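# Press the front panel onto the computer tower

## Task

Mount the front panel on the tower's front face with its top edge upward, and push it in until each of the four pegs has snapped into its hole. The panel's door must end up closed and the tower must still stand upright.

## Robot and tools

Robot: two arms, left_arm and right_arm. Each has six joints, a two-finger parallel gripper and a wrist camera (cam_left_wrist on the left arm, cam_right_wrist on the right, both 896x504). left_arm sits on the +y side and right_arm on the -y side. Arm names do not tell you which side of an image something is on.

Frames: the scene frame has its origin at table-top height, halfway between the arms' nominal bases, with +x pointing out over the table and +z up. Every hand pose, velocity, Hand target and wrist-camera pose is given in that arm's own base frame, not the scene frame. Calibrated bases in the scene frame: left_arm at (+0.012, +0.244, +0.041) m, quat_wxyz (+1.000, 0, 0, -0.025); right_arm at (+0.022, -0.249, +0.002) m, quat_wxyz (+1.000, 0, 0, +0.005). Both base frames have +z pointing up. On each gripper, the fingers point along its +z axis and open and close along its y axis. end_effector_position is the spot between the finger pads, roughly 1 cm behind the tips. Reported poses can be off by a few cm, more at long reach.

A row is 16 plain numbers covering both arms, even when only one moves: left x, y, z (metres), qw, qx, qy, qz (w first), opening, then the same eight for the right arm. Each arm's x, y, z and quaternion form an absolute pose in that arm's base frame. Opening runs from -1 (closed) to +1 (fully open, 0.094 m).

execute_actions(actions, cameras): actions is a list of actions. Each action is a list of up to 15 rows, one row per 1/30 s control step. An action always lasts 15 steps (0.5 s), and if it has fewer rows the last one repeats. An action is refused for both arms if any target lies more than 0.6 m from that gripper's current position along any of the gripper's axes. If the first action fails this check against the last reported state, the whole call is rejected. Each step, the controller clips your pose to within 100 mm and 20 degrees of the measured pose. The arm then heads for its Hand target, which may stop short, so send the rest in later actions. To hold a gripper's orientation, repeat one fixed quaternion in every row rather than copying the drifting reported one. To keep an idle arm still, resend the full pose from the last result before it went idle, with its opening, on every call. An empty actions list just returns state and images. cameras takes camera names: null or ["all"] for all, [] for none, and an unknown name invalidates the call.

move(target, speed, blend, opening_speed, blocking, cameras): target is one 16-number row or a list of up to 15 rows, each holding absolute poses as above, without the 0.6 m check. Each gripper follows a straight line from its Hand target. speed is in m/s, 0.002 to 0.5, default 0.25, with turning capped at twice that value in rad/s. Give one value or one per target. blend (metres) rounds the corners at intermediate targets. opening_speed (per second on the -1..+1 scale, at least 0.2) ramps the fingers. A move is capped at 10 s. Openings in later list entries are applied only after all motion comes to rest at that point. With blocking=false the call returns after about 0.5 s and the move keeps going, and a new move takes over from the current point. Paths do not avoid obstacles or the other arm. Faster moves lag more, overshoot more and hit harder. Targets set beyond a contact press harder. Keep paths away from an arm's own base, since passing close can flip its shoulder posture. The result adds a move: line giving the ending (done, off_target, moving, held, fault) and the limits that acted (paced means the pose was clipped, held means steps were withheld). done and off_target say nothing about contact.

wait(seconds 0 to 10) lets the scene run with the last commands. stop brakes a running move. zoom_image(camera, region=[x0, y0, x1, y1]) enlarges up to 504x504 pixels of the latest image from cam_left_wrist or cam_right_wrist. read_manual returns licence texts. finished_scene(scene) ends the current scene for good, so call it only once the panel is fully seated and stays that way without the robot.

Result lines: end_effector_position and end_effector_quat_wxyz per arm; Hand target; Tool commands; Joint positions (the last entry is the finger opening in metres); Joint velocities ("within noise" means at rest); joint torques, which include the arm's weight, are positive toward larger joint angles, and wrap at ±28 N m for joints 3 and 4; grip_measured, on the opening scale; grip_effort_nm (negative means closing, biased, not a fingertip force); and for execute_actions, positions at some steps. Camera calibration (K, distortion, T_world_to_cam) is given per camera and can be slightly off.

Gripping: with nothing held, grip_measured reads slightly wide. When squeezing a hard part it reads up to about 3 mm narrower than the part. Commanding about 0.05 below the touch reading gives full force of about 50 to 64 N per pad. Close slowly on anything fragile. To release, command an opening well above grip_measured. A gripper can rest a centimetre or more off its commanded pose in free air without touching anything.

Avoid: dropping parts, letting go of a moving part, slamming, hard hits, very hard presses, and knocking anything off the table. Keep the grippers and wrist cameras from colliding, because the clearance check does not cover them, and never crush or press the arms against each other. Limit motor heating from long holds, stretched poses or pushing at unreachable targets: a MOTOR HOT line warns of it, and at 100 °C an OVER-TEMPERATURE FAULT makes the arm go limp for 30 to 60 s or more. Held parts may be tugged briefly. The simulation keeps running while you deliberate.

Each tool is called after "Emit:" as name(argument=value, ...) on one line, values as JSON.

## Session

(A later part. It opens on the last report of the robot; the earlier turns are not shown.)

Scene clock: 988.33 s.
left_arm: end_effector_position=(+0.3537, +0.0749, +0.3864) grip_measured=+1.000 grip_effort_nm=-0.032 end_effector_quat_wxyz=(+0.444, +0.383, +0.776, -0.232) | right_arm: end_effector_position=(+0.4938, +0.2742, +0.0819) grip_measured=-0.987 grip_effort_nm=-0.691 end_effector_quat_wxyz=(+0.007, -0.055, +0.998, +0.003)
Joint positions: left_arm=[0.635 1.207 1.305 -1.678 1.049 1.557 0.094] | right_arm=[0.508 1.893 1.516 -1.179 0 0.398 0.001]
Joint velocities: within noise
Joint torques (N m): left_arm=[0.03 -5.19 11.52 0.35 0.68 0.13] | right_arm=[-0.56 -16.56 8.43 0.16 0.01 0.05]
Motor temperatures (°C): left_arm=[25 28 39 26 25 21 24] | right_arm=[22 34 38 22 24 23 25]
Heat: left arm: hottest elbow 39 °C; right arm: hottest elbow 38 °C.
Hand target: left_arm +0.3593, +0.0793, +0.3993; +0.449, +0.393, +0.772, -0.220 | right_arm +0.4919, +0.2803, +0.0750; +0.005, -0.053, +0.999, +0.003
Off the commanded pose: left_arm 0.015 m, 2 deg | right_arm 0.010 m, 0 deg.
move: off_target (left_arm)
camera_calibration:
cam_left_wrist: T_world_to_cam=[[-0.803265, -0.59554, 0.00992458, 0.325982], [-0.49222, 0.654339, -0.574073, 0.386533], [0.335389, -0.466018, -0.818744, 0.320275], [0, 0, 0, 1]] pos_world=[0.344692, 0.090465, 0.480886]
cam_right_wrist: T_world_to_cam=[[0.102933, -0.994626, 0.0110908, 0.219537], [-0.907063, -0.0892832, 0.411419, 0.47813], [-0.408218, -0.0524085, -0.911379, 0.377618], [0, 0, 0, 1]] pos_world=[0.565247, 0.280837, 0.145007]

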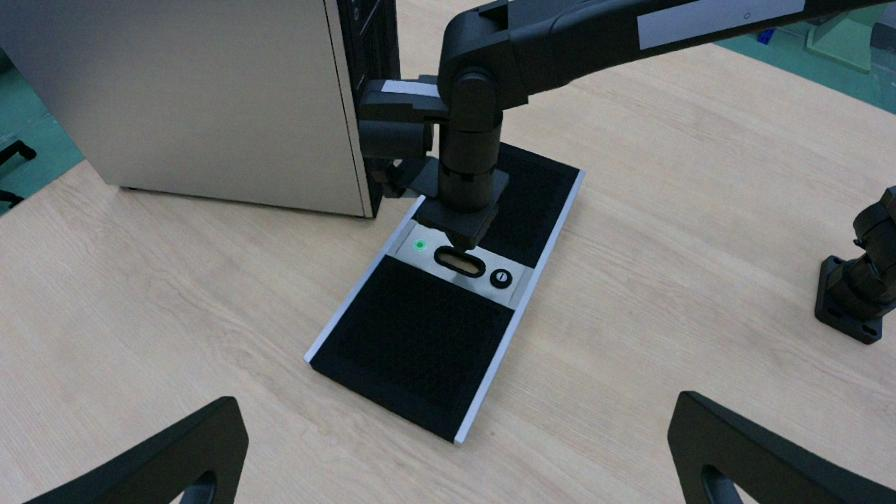

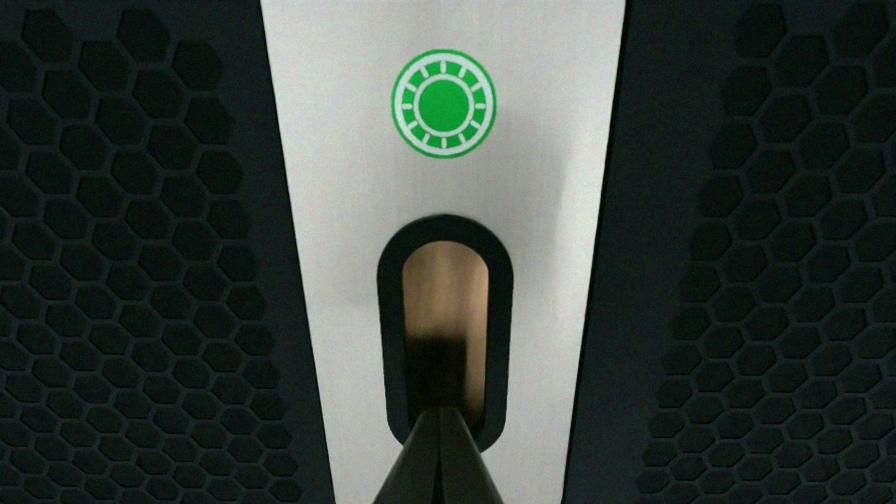

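Emit:
move(target=[0.3598, 0.0795, 0.3995, 0.449, 0.394, 0.772, -0.220, 1.0, 0.4915, 0.2795, 0.048, 0.003, -0.0525, 0.9985, 0.001, -1.0], speed=0.04)

Scene clock: 1001.73 s.
left_arm: end_effector_position=(+0.3537, +0.0749, +0.3864) grip_measured=+1.000 grip_effort_nm=-0.042 end_effector_quat_wxyz=(+0.444, +0.383, +0.776, -0.232) | right_arm: end_effector_position=(+0.4930, +0.2737, +0.0537) grip_measured=-0.987 grip_effort_nm=-0.691 end_effector_quat_wxyz=(+0.003, -0.054, +0.999, +0.002)
Joint positions: left_arm=[0.635 1.207 1.305 -1.678 1.049 1.557 0.094] | right_arm=[0.508 1.924 1.484 -1.123 0 0.4 0.001]
Joint velocities: within noise
Joint torques (N m): left_arm=[0.03 -5.01 11.56 0.32 0.68 0.13] | right_arm=[-0.5 -16.91 8.29 0.42 0.08 0.08]
Motor temperatures (°C): left_arm=[25 28 39 26 25 21 24] | right_arm=[22 34 38 22 24 23 25]
Heat: left arm: hottest elbow 39 °C; right arm: hottest elbow 38 °C.
Hand target: left_arm +0.3593, +0.0793, +0.3993; +0.449, +0.393, +0.772, -0.220 | right_arm +0.4915, +0.2793, +0.0480; +0.003, -0.052, +0.999, +0.001
Off the commanded pose: left_arm 0.015 m, 2 deg | right_arm 0.008 m, 0 deg.
move: off_target (left_arm)
camera_calibration:
cam_left_wrist: T_world_to_cam=[[-0.803265, -0.59554, 0.00992458, 0.325982], [-0.49222, 0.654339, -0.574073, 0.386533], [0.335389, -0.466018, -0.818744, 0.320275], [0, 0, 0, 1]] pos_world=[0.344692, 0.090465, 0.480886]
cam_right_wrist: T_world_to_cam=[[0.101499, -0.994736, 0.0140828, 0.220079], [-0.904429, -0.0863696, 0.41779, 0.486563], [-0.414374, -0.0551421, -0.908435, 0.355191], [0, 0, 0, 1]] pos_world=[0.564906, 0.280531, 0.116287]

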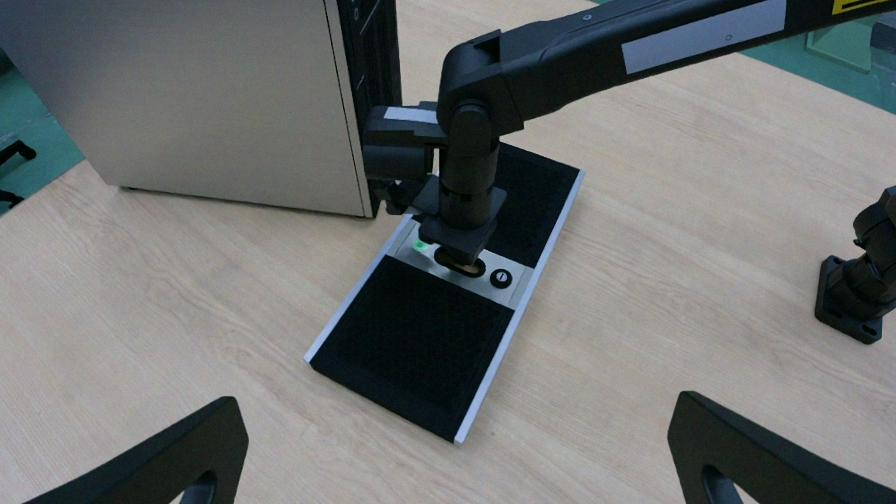

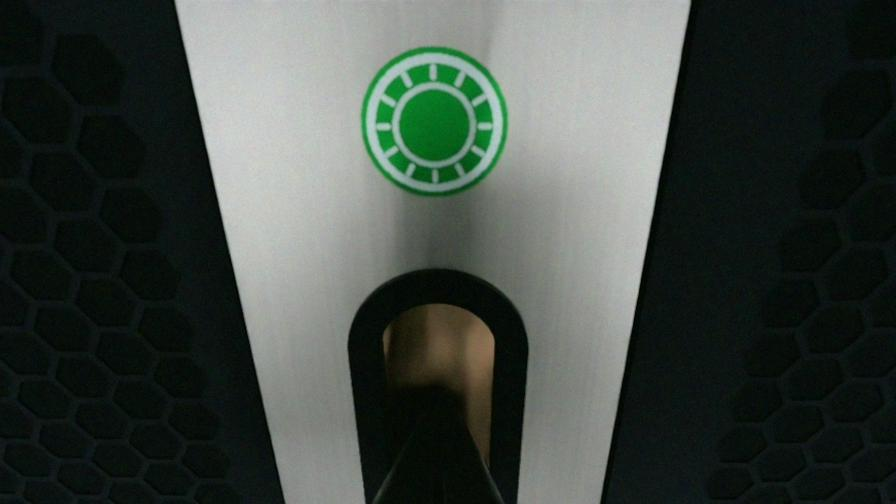

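Emit:
zoom_image(camera="cam_right_wrist", region=[300, 250, 580, 504])

Emit:
zoom_image(camera="cam_left_wrist", region=[360, 160, 560, 320])

Scaled by 1.800 from the camera's 896x504 image, which has a finer 1280x720 frame.

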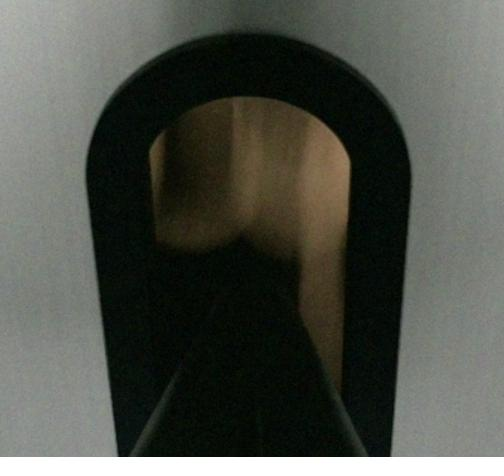

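Scaled by 2.520 from the camera's 896x504 image, which has a finer 1280x720 frame.

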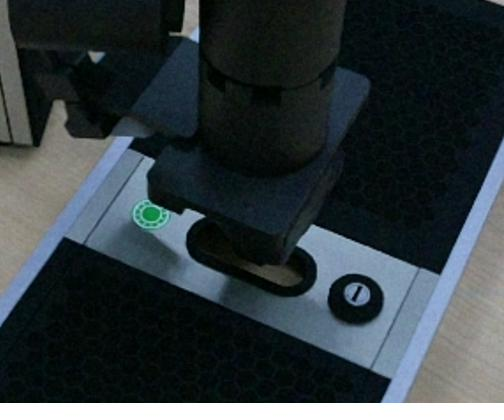

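Emit:
move(target=[0.3598, 0.0795, 0.3995, 0.449, 0.394, 0.772, -0.220, 1.0, 0.4915, 0.2795, 0.036, 0.003, -0.0525, 0.9985, 0.001, -1.0], speed=0.03)

Scene clock: 1016.10 s.
left_arm: end_effector_position=(+0.3537, +0.0749, +0.3864) grip_measured=+1.000 grip_effort_nm=-0.032 end_effector_quat_wxyz=(+0.444, +0.383, +0.776, -0.232) | right_arm: end_effector_position=(+0.4931, +0.2738, +0.0418) grip_measured=-0.987 grip_effort_nm=-0.696 end_effector_quat_wxyz=(+0.003, -0.054, +0.999, +0.002)
Joint positions: left_arm=[0.635 1.207 1.305 -1.678 1.049 1.557 0.094] | right_arm=[0.508 1.938 1.471 -1.097 0 0.4 0.001]
Joint velocities: within noise
Joint torques (N m): left_arm=[0.03 -5.19 11.52 0.36 0.67 0.13] | right_arm=[-0.91 -16.32 8.02 0.17 0.11 0.06]
Motor temperatures (°C): left_arm=[25 28 39 26 25 21 24] | right_arm=[22 33 37 22 24 23 25]
Heat: left arm: hottest elbow 39 °C; right arm: hottest elbow 37 °C.
Hand target: left_arm +0.3593, +0.0793, +0.3993; +0.449, +0.393, +0.772, -0.220 | right_arm +0.4914, +0.2793, +0.0360; +0.003, -0.053, +0.999, +0.001
Off the commanded pose: left_arm 0.015 m, 2 deg | right_arm 0.008 m, 0 deg.
move: off_target (left_arm)
camera_calibration:
cam_left_wrist: T_world_to_cam=[[-0.803265, -0.59554, 0.00992458, 0.325982], [-0.49222, 0.654339, -0.574073, 0.386533], [0.335389, -0.466018, -0.818744, 0.320275], [0, 0, 0, 1]] pos_world=[0.344692, 0.090465, 0.480886]
cam_right_wrist: T_world_to_cam=[[0.101499, -0.994736, 0.0140828, 0.220274], [-0.904429, -0.0863696, 0.41779, 0.491583], [-0.414374, -0.0551421, -0.908435, 0.344429], [0, 0, 0, 1]] pos_world=[0.564967, 0.280565, 0.104411]

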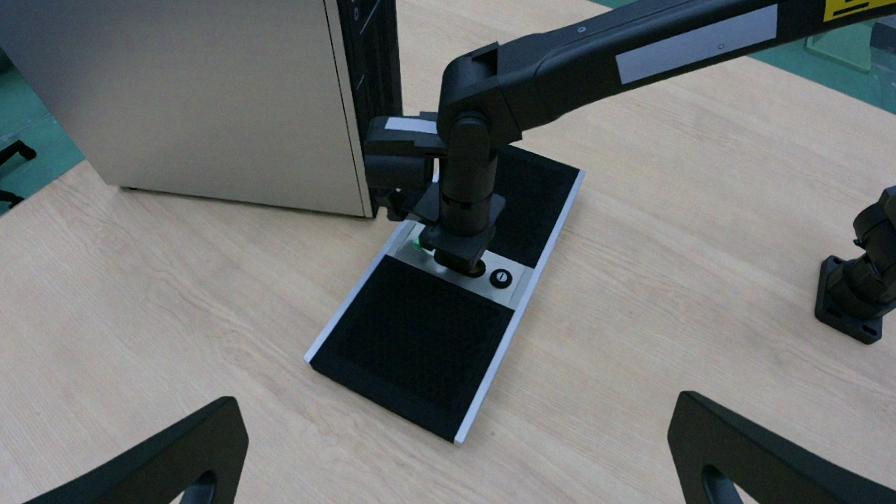

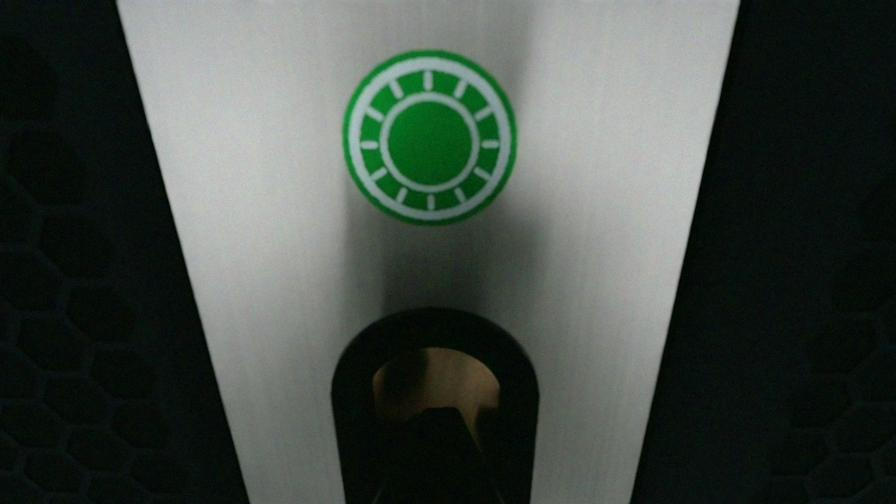

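Emit:
move(target=[0.3598, 0.0795, 0.3995, 0.449, 0.394, 0.772, -0.220, 1.0, 0.4915, 0.2795, 0.036, 0.003, -0.0525, 0.9985, 0.001, -0.87], speed=0.03, opening_speed=0.2)

Scene clock: 1041.80 s.
left_arm: end_effector_position=(+0.3537, +0.0749, +0.3864) grip_measured=+1.000 grip_effort_nm=-0.042 end_effector_quat_wxyz=(+0.444, +0.383, +0.776, -0.232) | right_arm: end_effector_position=(+0.4932, +0.2738, +0.0418) grip_measured=-0.873 grip_effort_nm=0.134 end_effector_quat_wxyz=(+0.003, -0.054, +0.999, +0.002)
Joint positions: left_arm=[0.635 1.207 1.305 -1.678 1.049 1.557 0.094] | right_arm=[0.508 1.938 1.471 -1.096 0 0.4 0.006]
Joint velocities: within noise
Joint torques (N m): left_arm=[0.21 -5.3 11.6 0.31 0.68 0.12] | right_arm=[-0.5 -16.97 8.12 0.36 0.1 0.08]
Motor temperatures (°C): left_arm=[25 28 39 26 25 21 24] | right_arm=[22 33 36 22 24 23 25]
Heat: left arm: hottest elbow 39 °C; right arm: hottest elbow 36 °C.
Hand target: left_arm +0.3593, +0.0793, +0.3993; +0.449, +0.393, +0.772, -0.220 | right_arm +0.4914, +0.2793, +0.0360; +0.003, -0.052, +0.999, +0.001
Off the commanded pose: left_arm 0.015 m, 2 deg | right_arm 0.008 m, 0 deg.
move: off_target (left_arm)
camera_calibration:
cam_left_wrist: T_world_to_cam=[[-0.803265, -0.59554, 0.00992458, 0.325982], [-0.49222, 0.654339, -0.574073, 0.386533], [0.335389, -0.466018, -0.818744, 0.320275], [0, 0, 0, 1]] pos_world=[0.344692, 0.090465, 0.480886]
cam_right_wrist: T_world_to_cam=[[0.101115, -0.994777, 0.0139295, 0.220518], [-0.904601, -0.0861031, 0.417473, 0.491685], [-0.414093, -0.0548133, -0.908583, 0.344244], [0, 0, 0, 1]] pos_world=[0.56503, 0.280571, 0.104437]

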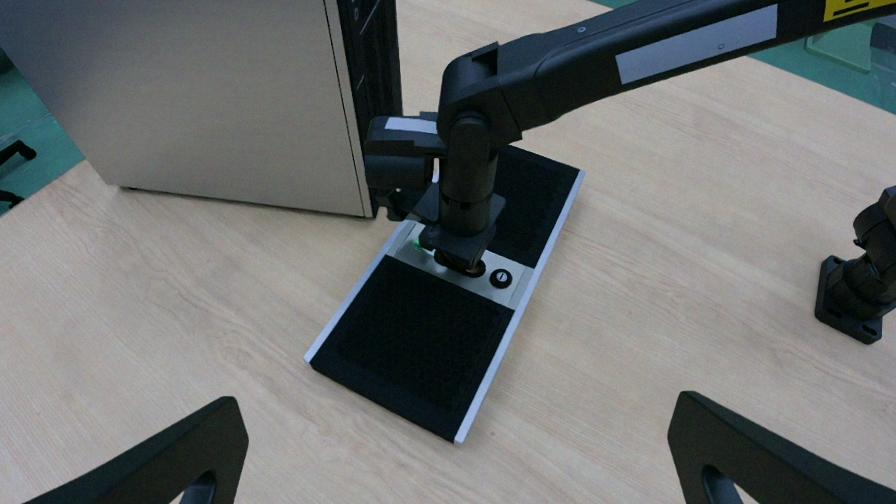

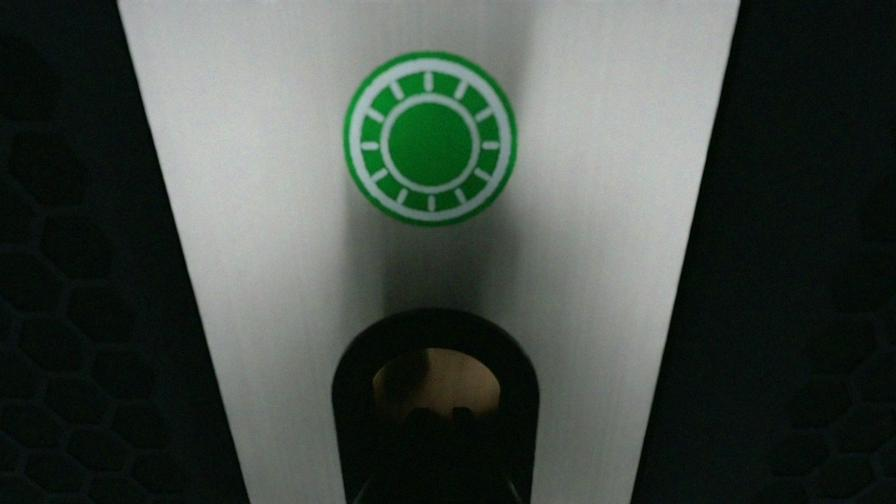

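Emit:
move(target=[0.3598, 0.0795, 0.3995, 0.449, 0.394, 0.772, -0.220, 1.0, 0.4915, 0.2795, 0.036, 0.003, -0.0525, 0.9985, 0.001, -0.82], speed=0.03, opening_speed=0.2)

Emit:
zoom_image(camera="cam_right_wrist", region=[300, 250, 580, 504])

Scene clock: 1047.40 s.
left_arm: end_effector_position=(+0.3537, +0.0749, +0.3864) grip_measured=+1.000 grip_effort_nm=-0.042 end_effector_quat_wxyz=(+0.444, +0.383, +0.776, -0.232) | right_arm: end_effector_position=(+0.4932, +0.2738, +0.0418) grip_measured=-0.822 grip_effort_nm=0.129 end_effector_quat_wxyz=(+0.003, -0.054, +0.999, +0.002)
Joint positions: left_arm=[0.635 1.207 1.305 -1.678 1.049 1.557 0.094] | right_arm=[0.508 1.938 1.471 -1.096 0 0.4 0.008]
Joint velocities: within noise
Joint torques (N m): left_arm=[0.03 -5.13 11.58 0.32 0.67 0.15] | right_arm=[-0.62 -17.08 8.08 0.34 0.12 0.05]
Motor temperatures (°C): left_arm=[25 28 39 26 25 21 24] | right_arm=[22 33 36 22 24 23 25]
Heat: left arm: hottest elbow 39 °C; right arm: hottest elbow 36 °C.
Hand target: left_arm +0.3593, +0.0793, +0.3993; +0.449, +0.393, +0.772, -0.220 | right_arm +0.4914, +0.2793, +0.0360; +0.003, -0.052, +0.999, +0.001
Off the commanded pose: left_arm 0.015 m, 2 deg | right_arm 0.008 m, 0 deg.
move: off_target (left_arm)
camera_calibration:
cam_left_wrist: T_world_to_cam=[[-0.803265, -0.59554, 0.00992458, 0.325982], [-0.49222, 0.654339, -0.574073, 0.386533], [0.335389, -0.466018, -0.818744, 0.320275], [0, 0, 0, 1]] pos_world=[0.344692, 0.090465, 0.480886]
cam_right_wrist: T_world_to_cam=[[0.101115, -0.994777, 0.0139295, 0.220518], [-0.904601, -0.0861031, 0.417473, 0.491685], [-0.414093, -0.0548133, -0.908583, 0.344244], [0, 0, 0, 1]] pos_world=[0.56503, 0.280571, 0.104437]

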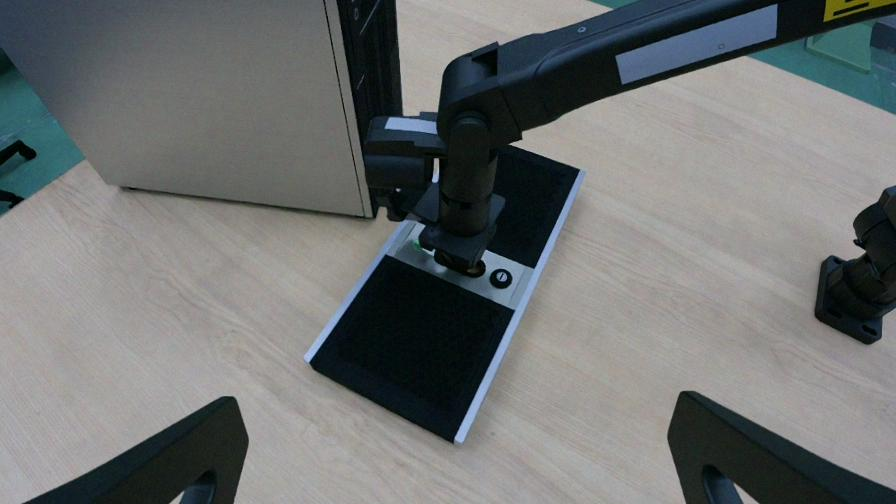

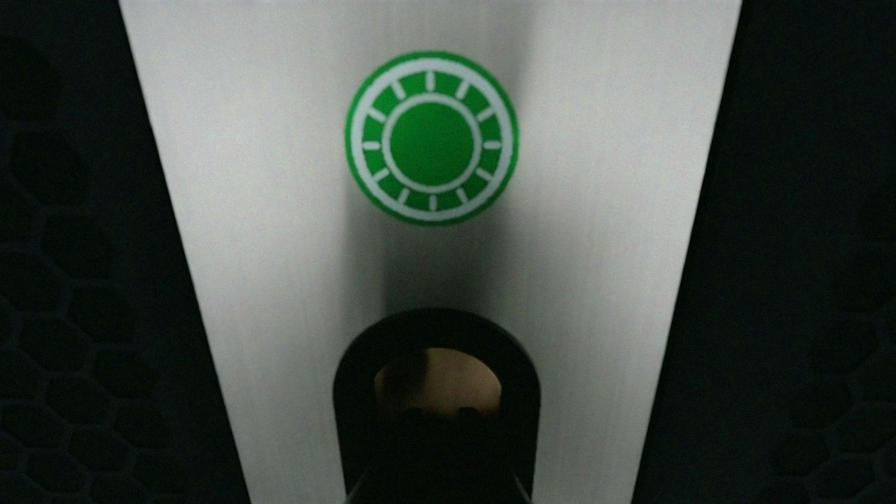

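Scaled by 1.800 from the camera's 896x504 image, which has a finer 1280x720 frame.

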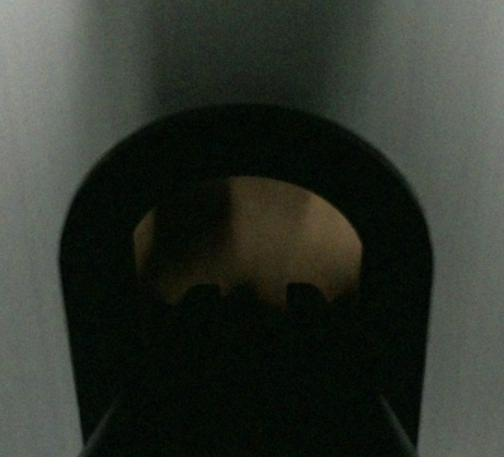

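Emit:
move(target=[0.3598, 0.0795, 0.3995, 0.449, 0.394, 0.772, -0.220, 1.0, 0.4915, 0.2795, 0.036, 0.003, -0.0525, 0.9985, 0.001, -0.77], speed=0.03, opening_speed=0.2)

Emit:
zoom_image(camera="cam_right_wrist", region=[300, 250, 580, 504])

Scene clock: 1063.57 s.
left_arm: end_effector_position=(+0.3537, +0.0749, +0.3864) grip_measured=+1.000 grip_effort_nm=-0.037 end_effector_quat_wxyz=(+0.444, +0.383, +0.776, -0.232) | right_arm: end_effector_position=(+0.4933, +0.2739, +0.0418) grip_measured=-0.786 grip_effort_nm=0.891 end_effector_quat_wxyz=(+0.004, -0.054, +0.999, +0.002)
Joint positions: left_arm=[0.635 1.207 1.305 -1.678 1.049 1.557 0.094] | right_arm=[0.508 1.938 1.471 -1.096 0 0.4 0.01]
Joint velocities: within noise
Joint torques (N m): left_arm=[-0.09 -5.13 11.51 0.35 0.67 0.11] | right_arm=[-0.73 -17.08 8.14 0.36 0.08 0.08]
Motor temperatures (°C): left_arm=[25 27 39 26 25 21 24] | right_arm=[22 33 35 22 24 23 25]
Heat: left arm: hottest elbow 39 °C; right arm: hottest elbow 35 °C.
Hand target: left_arm +0.3593, +0.0793, +0.3993; +0.449, +0.393, +0.772, -0.220 | right_arm +0.4914, +0.2793, +0.0360; +0.003, -0.052, +0.999, +0.001
Off the commanded pose: left_arm 0.015 m, 2 deg | right_arm 0.008 m, 0 deg.
move: off_target (left_arm)
camera_calibration:
cam_left_wrist: T_world_to_cam=[[-0.803265, -0.59554, 0.00992458, 0.325982], [-0.49222, 0.654339, -0.574073, 0.386533], [0.335389, -0.466018, -0.818744, 0.320275], [0, 0, 0, 1]] pos_world=[0.344692, 0.090465, 0.480886]
cam_right_wrist: T_world_to_cam=[[0.10111, -0.99478, 0.0137787, 0.220564], [-0.90474, -0.0861805, 0.417156, 0.491866], [-0.41379, -0.0546448, -0.908731, 0.344091], [0, 0, 0, 1]] pos_world=[0.565091, 0.280605, 0.104462]

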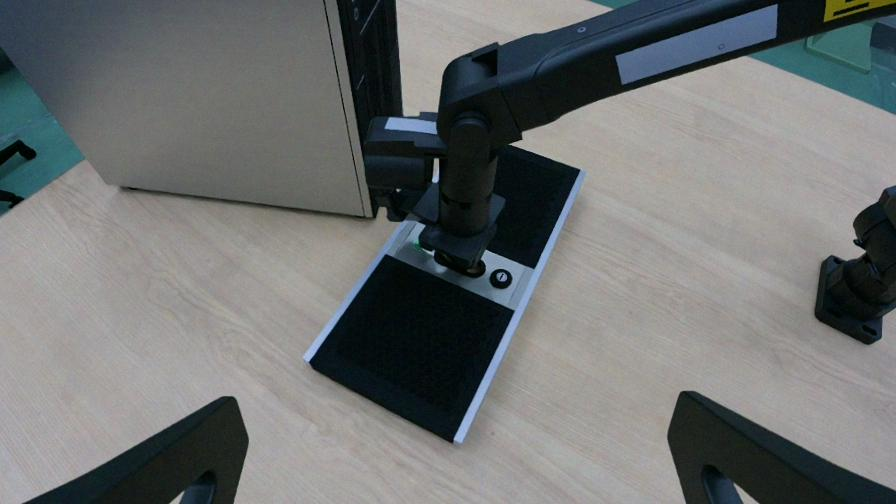

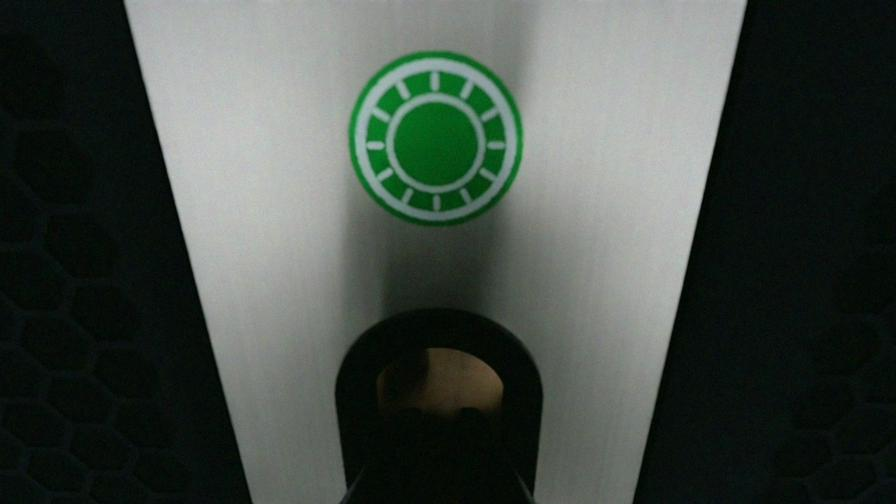

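Scaled by 1.800 from the camera's 896x504 image, which has a finer 1280x720 frame.

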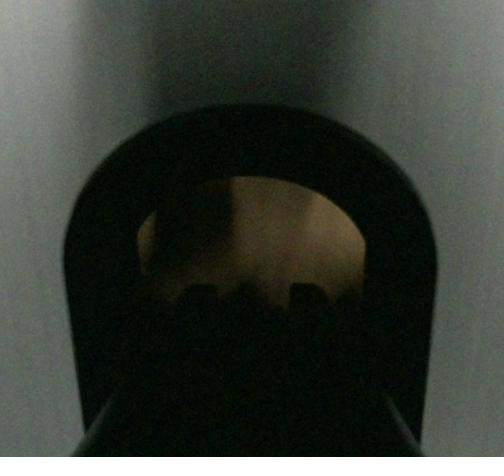

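Emit:
move(target=[0.3598, 0.0795, 0.3995, 0.449, 0.394, 0.772, -0.220, 1.0, 0.4915, 0.2795, 0.036, 0.003, -0.0525, 0.9985, 0.001, -0.68], speed=0.03, opening_speed=0.2)

Scene clock: 1088.50 s.
left_arm: end_effector_position=(+0.3537, +0.0749, +0.3864) grip_measured=+1.000 grip_effort_nm=-0.037 end_effector_quat_wxyz=(+0.444, +0.383, +0.776, -0.232) | right_arm: end_effector_position=(+0.4933, +0.2739, +0.0418) grip_measured=-0.776 grip_effort_nm=1.282 end_effector_quat_wxyz=(+0.004, -0.054, +0.999, +0.002)
Joint positions: left_arm=[0.635 1.207 1.305 -1.678 1.049 1.557 0.094] | right_arm=[0.508 1.938 1.471 -1.096 0 0.4 0.011]
Joint velocities: within noise
Joint torques (N m): left_arm=[0.32 -5.48 11.4 0.35 0.68 0.14] | right_arm=[-0.5 -16.91 8.09 0.38 0.09 0.07]
Motor temperatures (°C): left_arm=[25 27 39 26 25 21 24] | right_arm=[22 33 35 22 24 23 26]
Heat: left arm: hottest elbow 39 °C; right arm: hottest elbow 35 °C.
Hand target: left_arm +0.3593, +0.0793, +0.3993; +0.449, +0.393, +0.772, -0.220 | right_arm +0.4914, +0.2793, +0.0360; +0.003, -0.052, +0.999, +0.001
Off the commanded pose: left_arm 0.015 m, 2 deg | right_arm 0.008 m, 0 deg.
move: off_target (left_arm)
camera_calibration:
cam_left_wrist: T_world_to_cam=[[-0.803265, -0.59554, 0.00992458, 0.325982], [-0.49222, 0.654339, -0.574073, 0.386533], [0.335389, -0.466018, -0.818744, 0.320275], [0, 0, 0, 1]] pos_world=[0.344692, 0.090465, 0.480886]
cam_right_wrist: T_world_to_cam=[[0.10111, -0.99478, 0.0137787, 0.220564], [-0.90474, -0.0861805, 0.417156, 0.491866], [-0.41379, -0.0546448, -0.908731, 0.344091], [0, 0, 0, 1]] pos_world=[0.565091, 0.280605, 0.104462]

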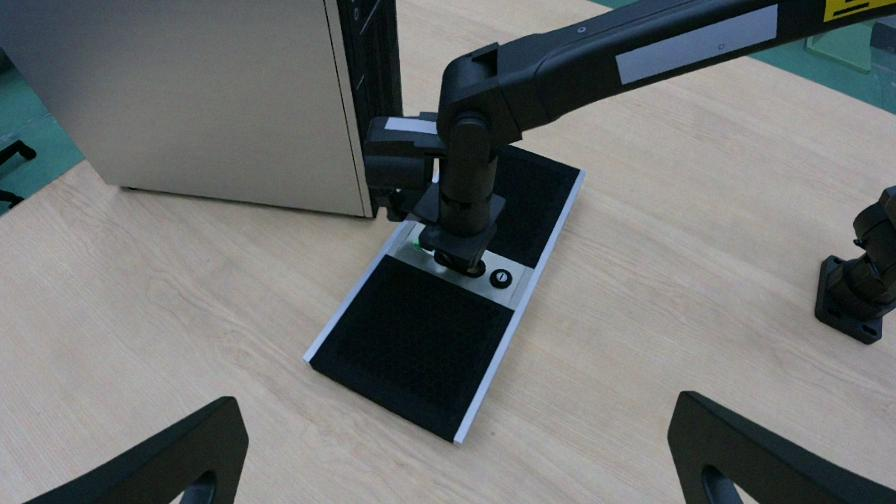

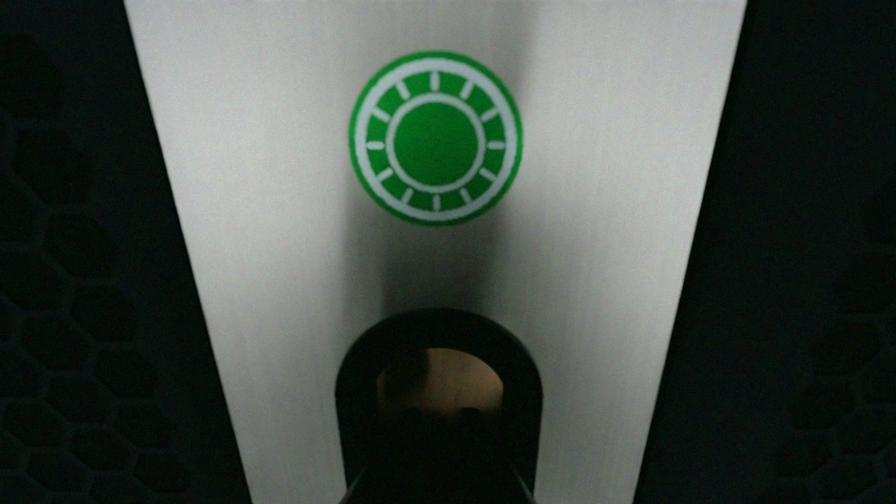

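Emit:
move(target=[0.3598, 0.0795, 0.3995, 0.449, 0.394, 0.772, -0.220, 1.0, 0.4915, 0.2795, 0.046, 0.003, -0.0525, 0.9985, 0.001, -0.68], speed=0.02)

Emit:
zoom_image(camera="cam_left_wrist", region=[280, 120, 620, 460])

Scene clock: 1094.40 s.
left_arm: end_effector_position=(+0.3537, +0.0749, +0.3864) grip_measured=+1.000 grip_effort_nm=-0.046 end_effector_quat_wxyz=(+0.444, +0.383, +0.776, -0.232) | right_arm: end_effector_position=(+0.4930, +0.2737, +0.0418) grip_measured=-0.776 grip_effort_nm=1.267 end_effector_quat_wxyz=(+0.003, -0.054, +0.999, +0.002)
Joint positions: left_arm=[0.635 1.207 1.305 -1.678 1.049 1.557 0.094] | right_arm=[0.508 1.938 1.471 -1.097 0 0.4 0.011]
Joint velocities: within noise
Joint torques (N m): left_arm=[0.15 -5.25 11.56 0.39 0.67 0.15] | right_arm=[-0.67 -17.67 9.28 -0.55 0.08 0.1]
Motor temperatures (°C): left_arm=[25 27 39 26 25 21 24] | right_arm=[22 33 35 22 24 23 26]
Heat: left arm: hottest elbow 39 °C; right arm: hottest elbow 35 °C.
Hand target: left_arm +0.3593, +0.0793, +0.3993; +0.449, +0.393, +0.772, -0.220 | right_arm +0.4915, +0.2794, +0.0459; +0.003, -0.052, +0.999, +0.001
Off the commanded pose: left_arm 0.015 m, 2 deg | right_arm 0.007 m, 0 deg.
move: off_target (left_arm)
camera_calibration:
cam_left_wrist: T_world_to_cam=[[-0.803265, -0.59554, 0.00992458, 0.325982], [-0.49222, 0.654339, -0.574073, 0.386533], [0.335389, -0.466018, -0.818744, 0.320275], [0, 0, 0, 1]] pos_world=[0.344692, 0.090465, 0.480886]
cam_right_wrist: T_world_to_cam=[[0.101124, -0.994772, 0.014231, 0.220425], [-0.904322, -0.0859481, 0.418108, 0.491323], [-0.414699, -0.0551502, -0.908286, 0.344548], [0, 0, 0, 1]] pos_world=[0.564908, 0.280503, 0.104385]

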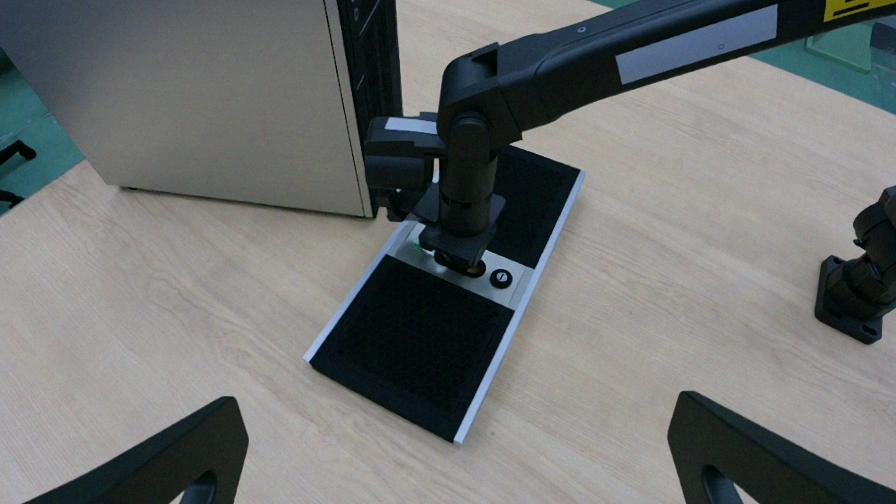

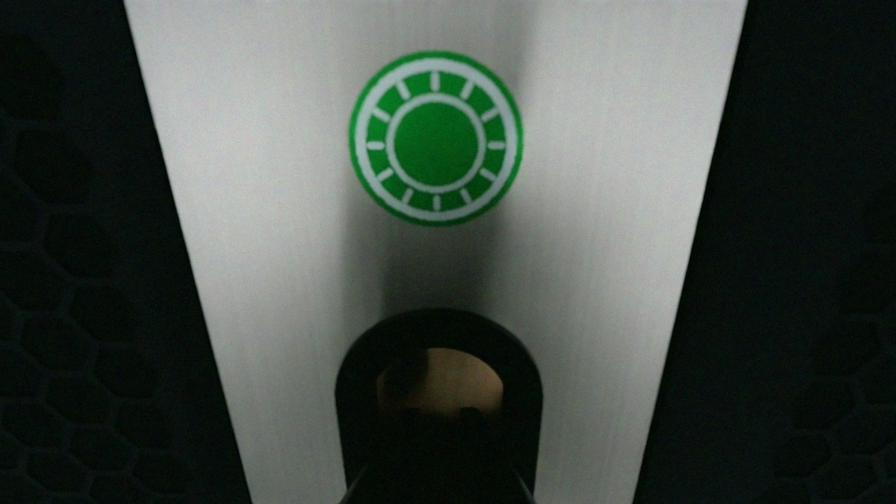

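Scaled by 1.482 from the camera's 896x504 image, which has a finer 1280x720 frame.

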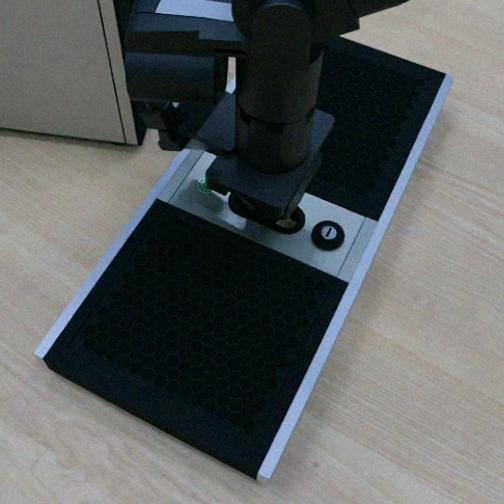

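Emit:
move(target=[0.3598, 0.0795, 0.3995, 0.449, 0.394, 0.772, -0.220, 1.0, 0.4915, 0.2795, 0.056, 0.003, -0.0525, 0.9985, 0.001, -0.68], speed=0.02)

Emit:
zoom_image(camera="cam_left_wrist", region=[280, 120, 620, 460])

Scene clock: 1100.37 s.
left_arm: end_effector_position=(+0.3537, +0.0749, +0.3864) grip_measured=+1.000 grip_effort_nm=-0.042 end_effector_quat_wxyz=(+0.444, +0.383, +0.776, -0.232) | right_arm: end_effector_position=(+0.4892, +0.2716, +0.0418) grip_measured=-0.776 grip_effort_nm=1.277 end_effector_quat_wxyz=(-0.005, -0.054, +0.999, -0.002)
Joint positions: left_arm=[0.635 1.207 1.305 -1.678 1.049 1.557 0.094] | right_arm=[0.508 1.938 1.471 -1.115 0 0.4 0.011]
Joint velocities: within noise
Joint torques (N m): left_arm=[0.32 -5.19 11.56 0.27 0.64 0.13] | right_arm=[-0.5 -18.84 10.02 -0.72 0.08 0.06]
Motor temperatures (°C): left_arm=[25 27 40 26 25 21 24] | right_arm=[22 33 35 22 24 23 26]
Heat: left arm: hottest elbow 40 °C; right arm: hottest elbow 35 °C.
Hand target: left_arm +0.3593, +0.0793, +0.3993; +0.449, +0.393, +0.772, -0.220 | right_arm +0.4914, +0.2793, +0.0559; +0.003, -0.052, +0.999, +0.001
Off the commanded pose: left_arm 0.015 m, 2 deg | right_arm 0.016 m, 1 deg.
move: off_target (left_arm, right_arm)
camera_calibration:
cam_left_wrist: T_world_to_cam=[[-0.803265, -0.59554, 0.00992458, 0.325982], [-0.49222, 0.654339, -0.574073, 0.386533], [0.335389, -0.466018, -0.818744, 0.320275], [0, 0, 0, 1]] pos_world=[0.344692, 0.090465, 0.480886]
cam_right_wrist: T_world_to_cam=[[0.101403, -0.994617, 0.0213138, 0.218208], [-0.897655, -0.0822393, 0.432958, 0.48276], [-0.428875, -0.0630356, -0.901162, 0.351622], [0, 0, 0, 1]] pos_world=[0.562027, 0.2789, 0.103202]

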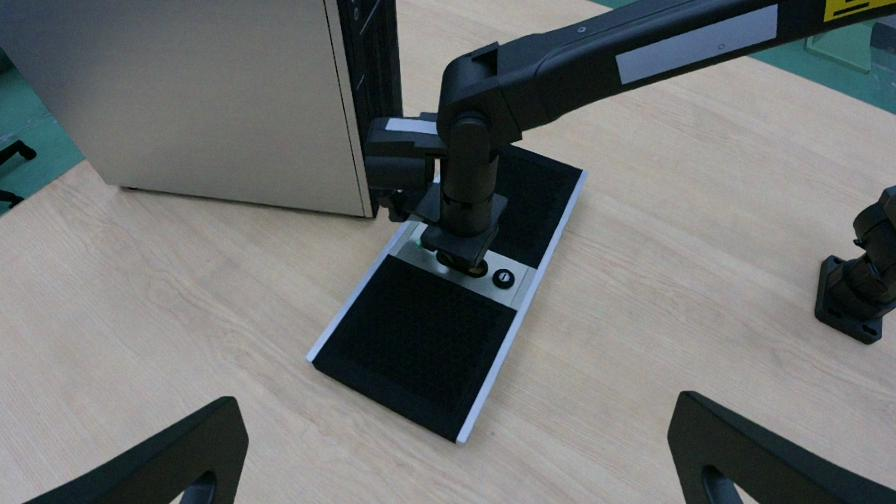

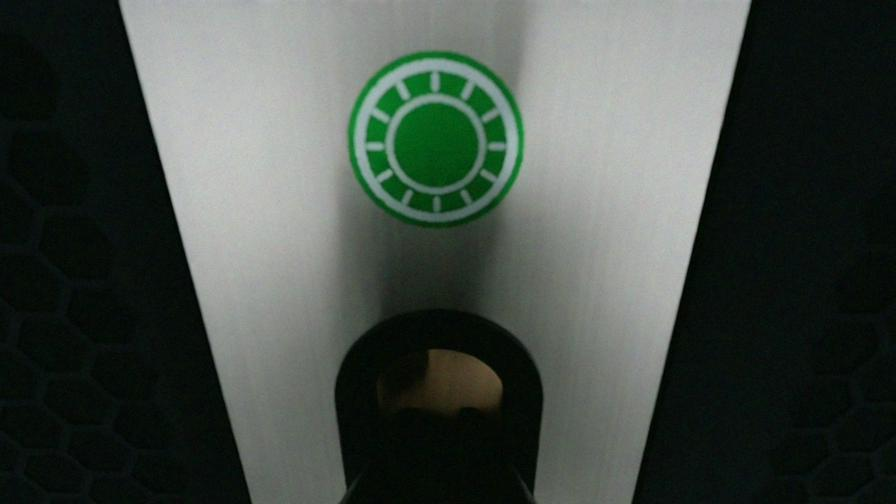

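Scaled by 1.482 from the camera's 896x504 image, which has a finer 1280x720 frame.

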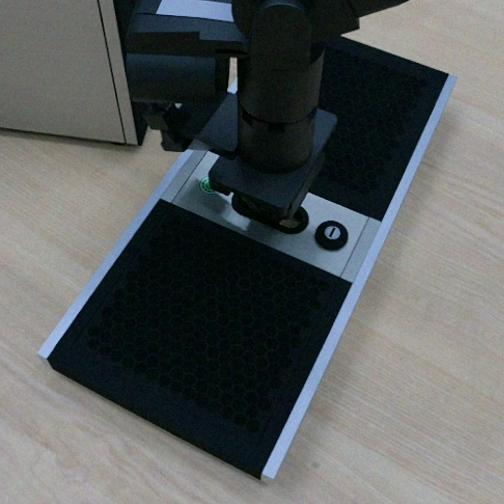

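Emit:
move(target=[0.3598, 0.0795, 0.3995, 0.449, 0.394, 0.772, -0.220, 1.0, 0.4915, 0.2795, 0.064, 0.003, -0.0525, 0.9985, 0.001, -0.68], speed=0.02)

Emit:
zoom_image(camera="cam_left_wrist", region=[280, 120, 620, 460])

Scene clock: 1111.47 s.
left_arm: end_effector_position=(+0.3537, +0.0749, +0.3864) grip_measured=+1.000 grip_effort_nm=-0.037 end_effector_quat_wxyz=(+0.444, +0.383, +0.776, -0.232) | right_arm: end_effector_position=(+0.4856, +0.2696, +0.0423) grip_measured=-0.775 grip_effort_nm=1.267 end_effector_quat_wxyz=(-0.012, -0.054, +0.998, -0.006)
Joint positions: left_arm=[0.635 1.207 1.305 -1.678 1.049 1.557 0.094] | right_arm=[0.508 1.937 1.471 -1.132 0 0.4 0.011]
Joint velocities: within noise
Joint torques (N m): left_arm=[0.09 -5.25 11.49 0.31 0.67 0.15] | right_arm=[-0.85 -19.14 10.86 -0.84 0.09 0.07]
Motor temperatures (°C): left_arm=[25 27 40 26 25 21 24] | right_arm=[22 33 35 22 24 23 27]
Heat: left arm: hottest elbow 40 °C; right arm: hottest elbow 35 °C.
Hand target: left_arm +0.3593, +0.0793, +0.3993; +0.449, +0.393, +0.772, -0.220 | right_arm +0.4911, +0.2791, +0.0638; +0.003, -0.052, +0.999, +0.001
Off the commanded pose: left_arm 0.015 m, 2 deg | right_arm 0.025 m, 2 deg.
move: off_target (left_arm, right_arm)
camera_calibration:
cam_left_wrist: T_world_to_cam=[[-0.803265, -0.59554, 0.00992458, 0.325982], [-0.49222, 0.654339, -0.574073, 0.386533], [0.335389, -0.466018, -0.818744, 0.320275], [0, 0, 0, 1]] pos_world=[0.344692, 0.090465, 0.480886]
cam_right_wrist: T_world_to_cam=[[0.101745, -0.994426, 0.0276374, 0.21611], [-0.8915, -0.078816, 0.446111, 0.474733], [-0.441447, -0.0700286, -0.894551, 0.358129], [0, 0, 0, 1]] pos_world=[0.559331, 0.277401, 0.102608]

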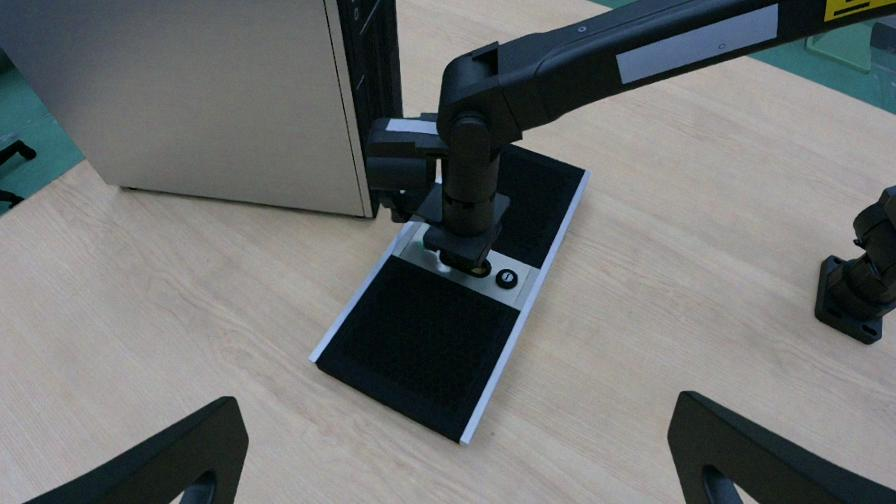

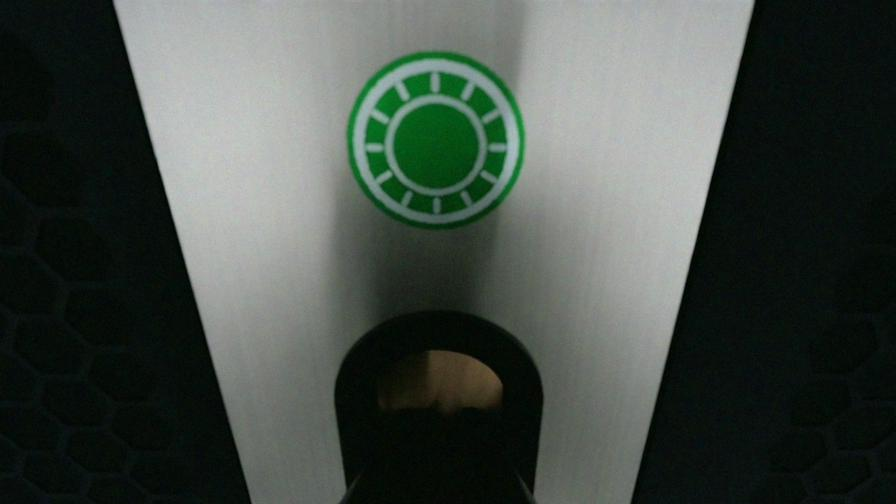

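Scaled by 1.482 from the camera's 896x504 image, which has a finer 1280x720 frame.

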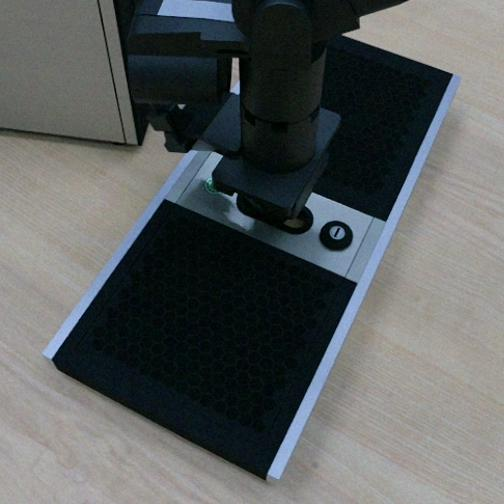

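Emit:
move(target=[0.3598, 0.0795, 0.3995, 0.449, 0.394, 0.772, -0.220, 1.0, 0.4915, 0.2785, 0.085, 0.003, -0.0525, 0.9985, 0.001, -0.68], speed=0.04)

Emit:
zoom_image(camera="cam_left_wrist", region=[280, 120, 620, 460])

Scene clock: 1128.20 s.
left_arm: end_effector_position=(+0.3537, +0.0749, +0.3864) grip_measured=+1.000 grip_effort_nm=-0.032 end_effector_quat_wxyz=(+0.444, +0.383, +0.776, -0.232) | right_arm: end_effector_position=(+0.4755, +0.2642, +0.0487) grip_measured=-0.775 grip_effort_nm=1.272 end_effector_quat_wxyz=(-0.030, -0.054, +0.998, -0.014)
Joint positions: left_arm=[0.635 1.207 1.305 -1.678 1.049 1.557 0.094] | right_arm=[0.508 1.926 1.471 -1.182 -0.001 0.4 0.011]
Joint velocities: within noise
Joint torques (N m): left_arm=[0.21 -5.01 11.56 0.34 0.67 0.13] | right_arm=[-0.62 -20.37 12.74 -0.8 0.09 0.05]
Motor temperatures (°C): left_arm=[25 27 40 26 25 21 24] | right_arm=[22 34 36 22 24 23 27]
Heat: left arm: hottest elbow 40 °C; right arm: hottest elbow 36 °C.
Hand target: left_arm +0.3593, +0.0793, +0.3993; +0.449, +0.393, +0.772, -0.220 | right_arm +0.4900, +0.2775, +0.0850; +0.003, -0.052, +0.999, +0.001
Off the commanded pose: left_arm 0.015 m, 2 deg | right_arm 0.042 m, 4 deg.
move: off_target (left_arm, right_arm)
camera_calibration:
cam_left_wrist: T_world_to_cam=[[-0.803265, -0.59554, 0.00992458, 0.325982], [-0.49222, 0.654339, -0.574073, 0.386533], [0.335389, -0.466018, -0.818744, 0.320275], [0, 0, 0, 1]] pos_world=[0.344692, 0.090465, 0.480886]
cam_right_wrist: T_world_to_cam=[[0.102908, -0.993801, 0.0420631, 0.210184], [-0.875374, -0.0704014, 0.478292, 0.450994], [-0.472366, -0.0860413, -0.877193, 0.37714], [0, 0, 0, 1]] pos_world=[0.551307, 0.273081, 0.106276]

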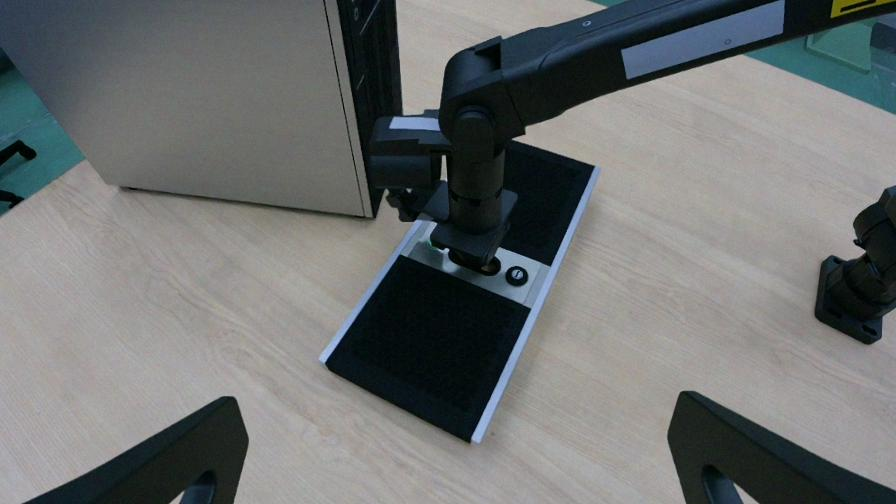

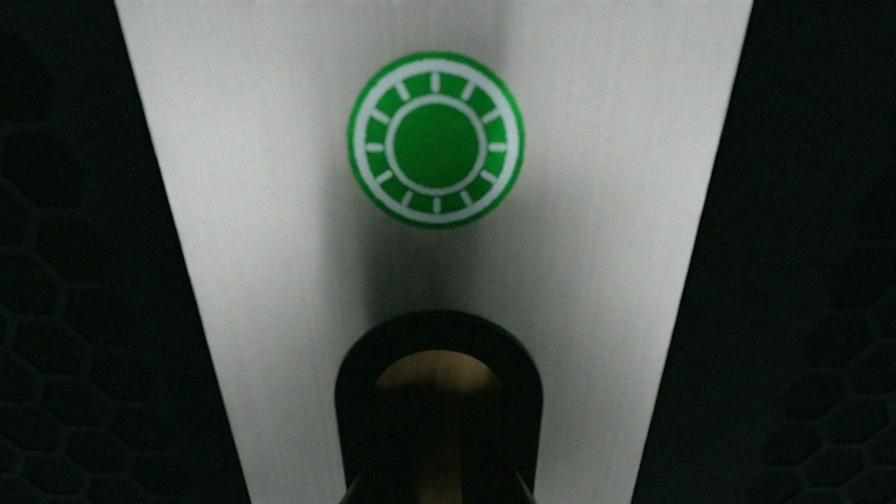

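Scaled by 1.482 from the camera's 896x504 image, which has a finer 1280x720 frame.

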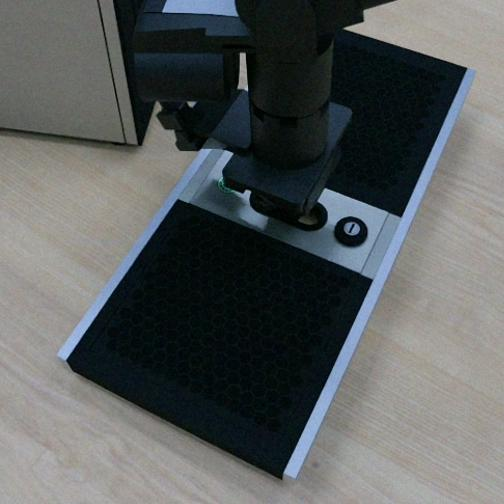

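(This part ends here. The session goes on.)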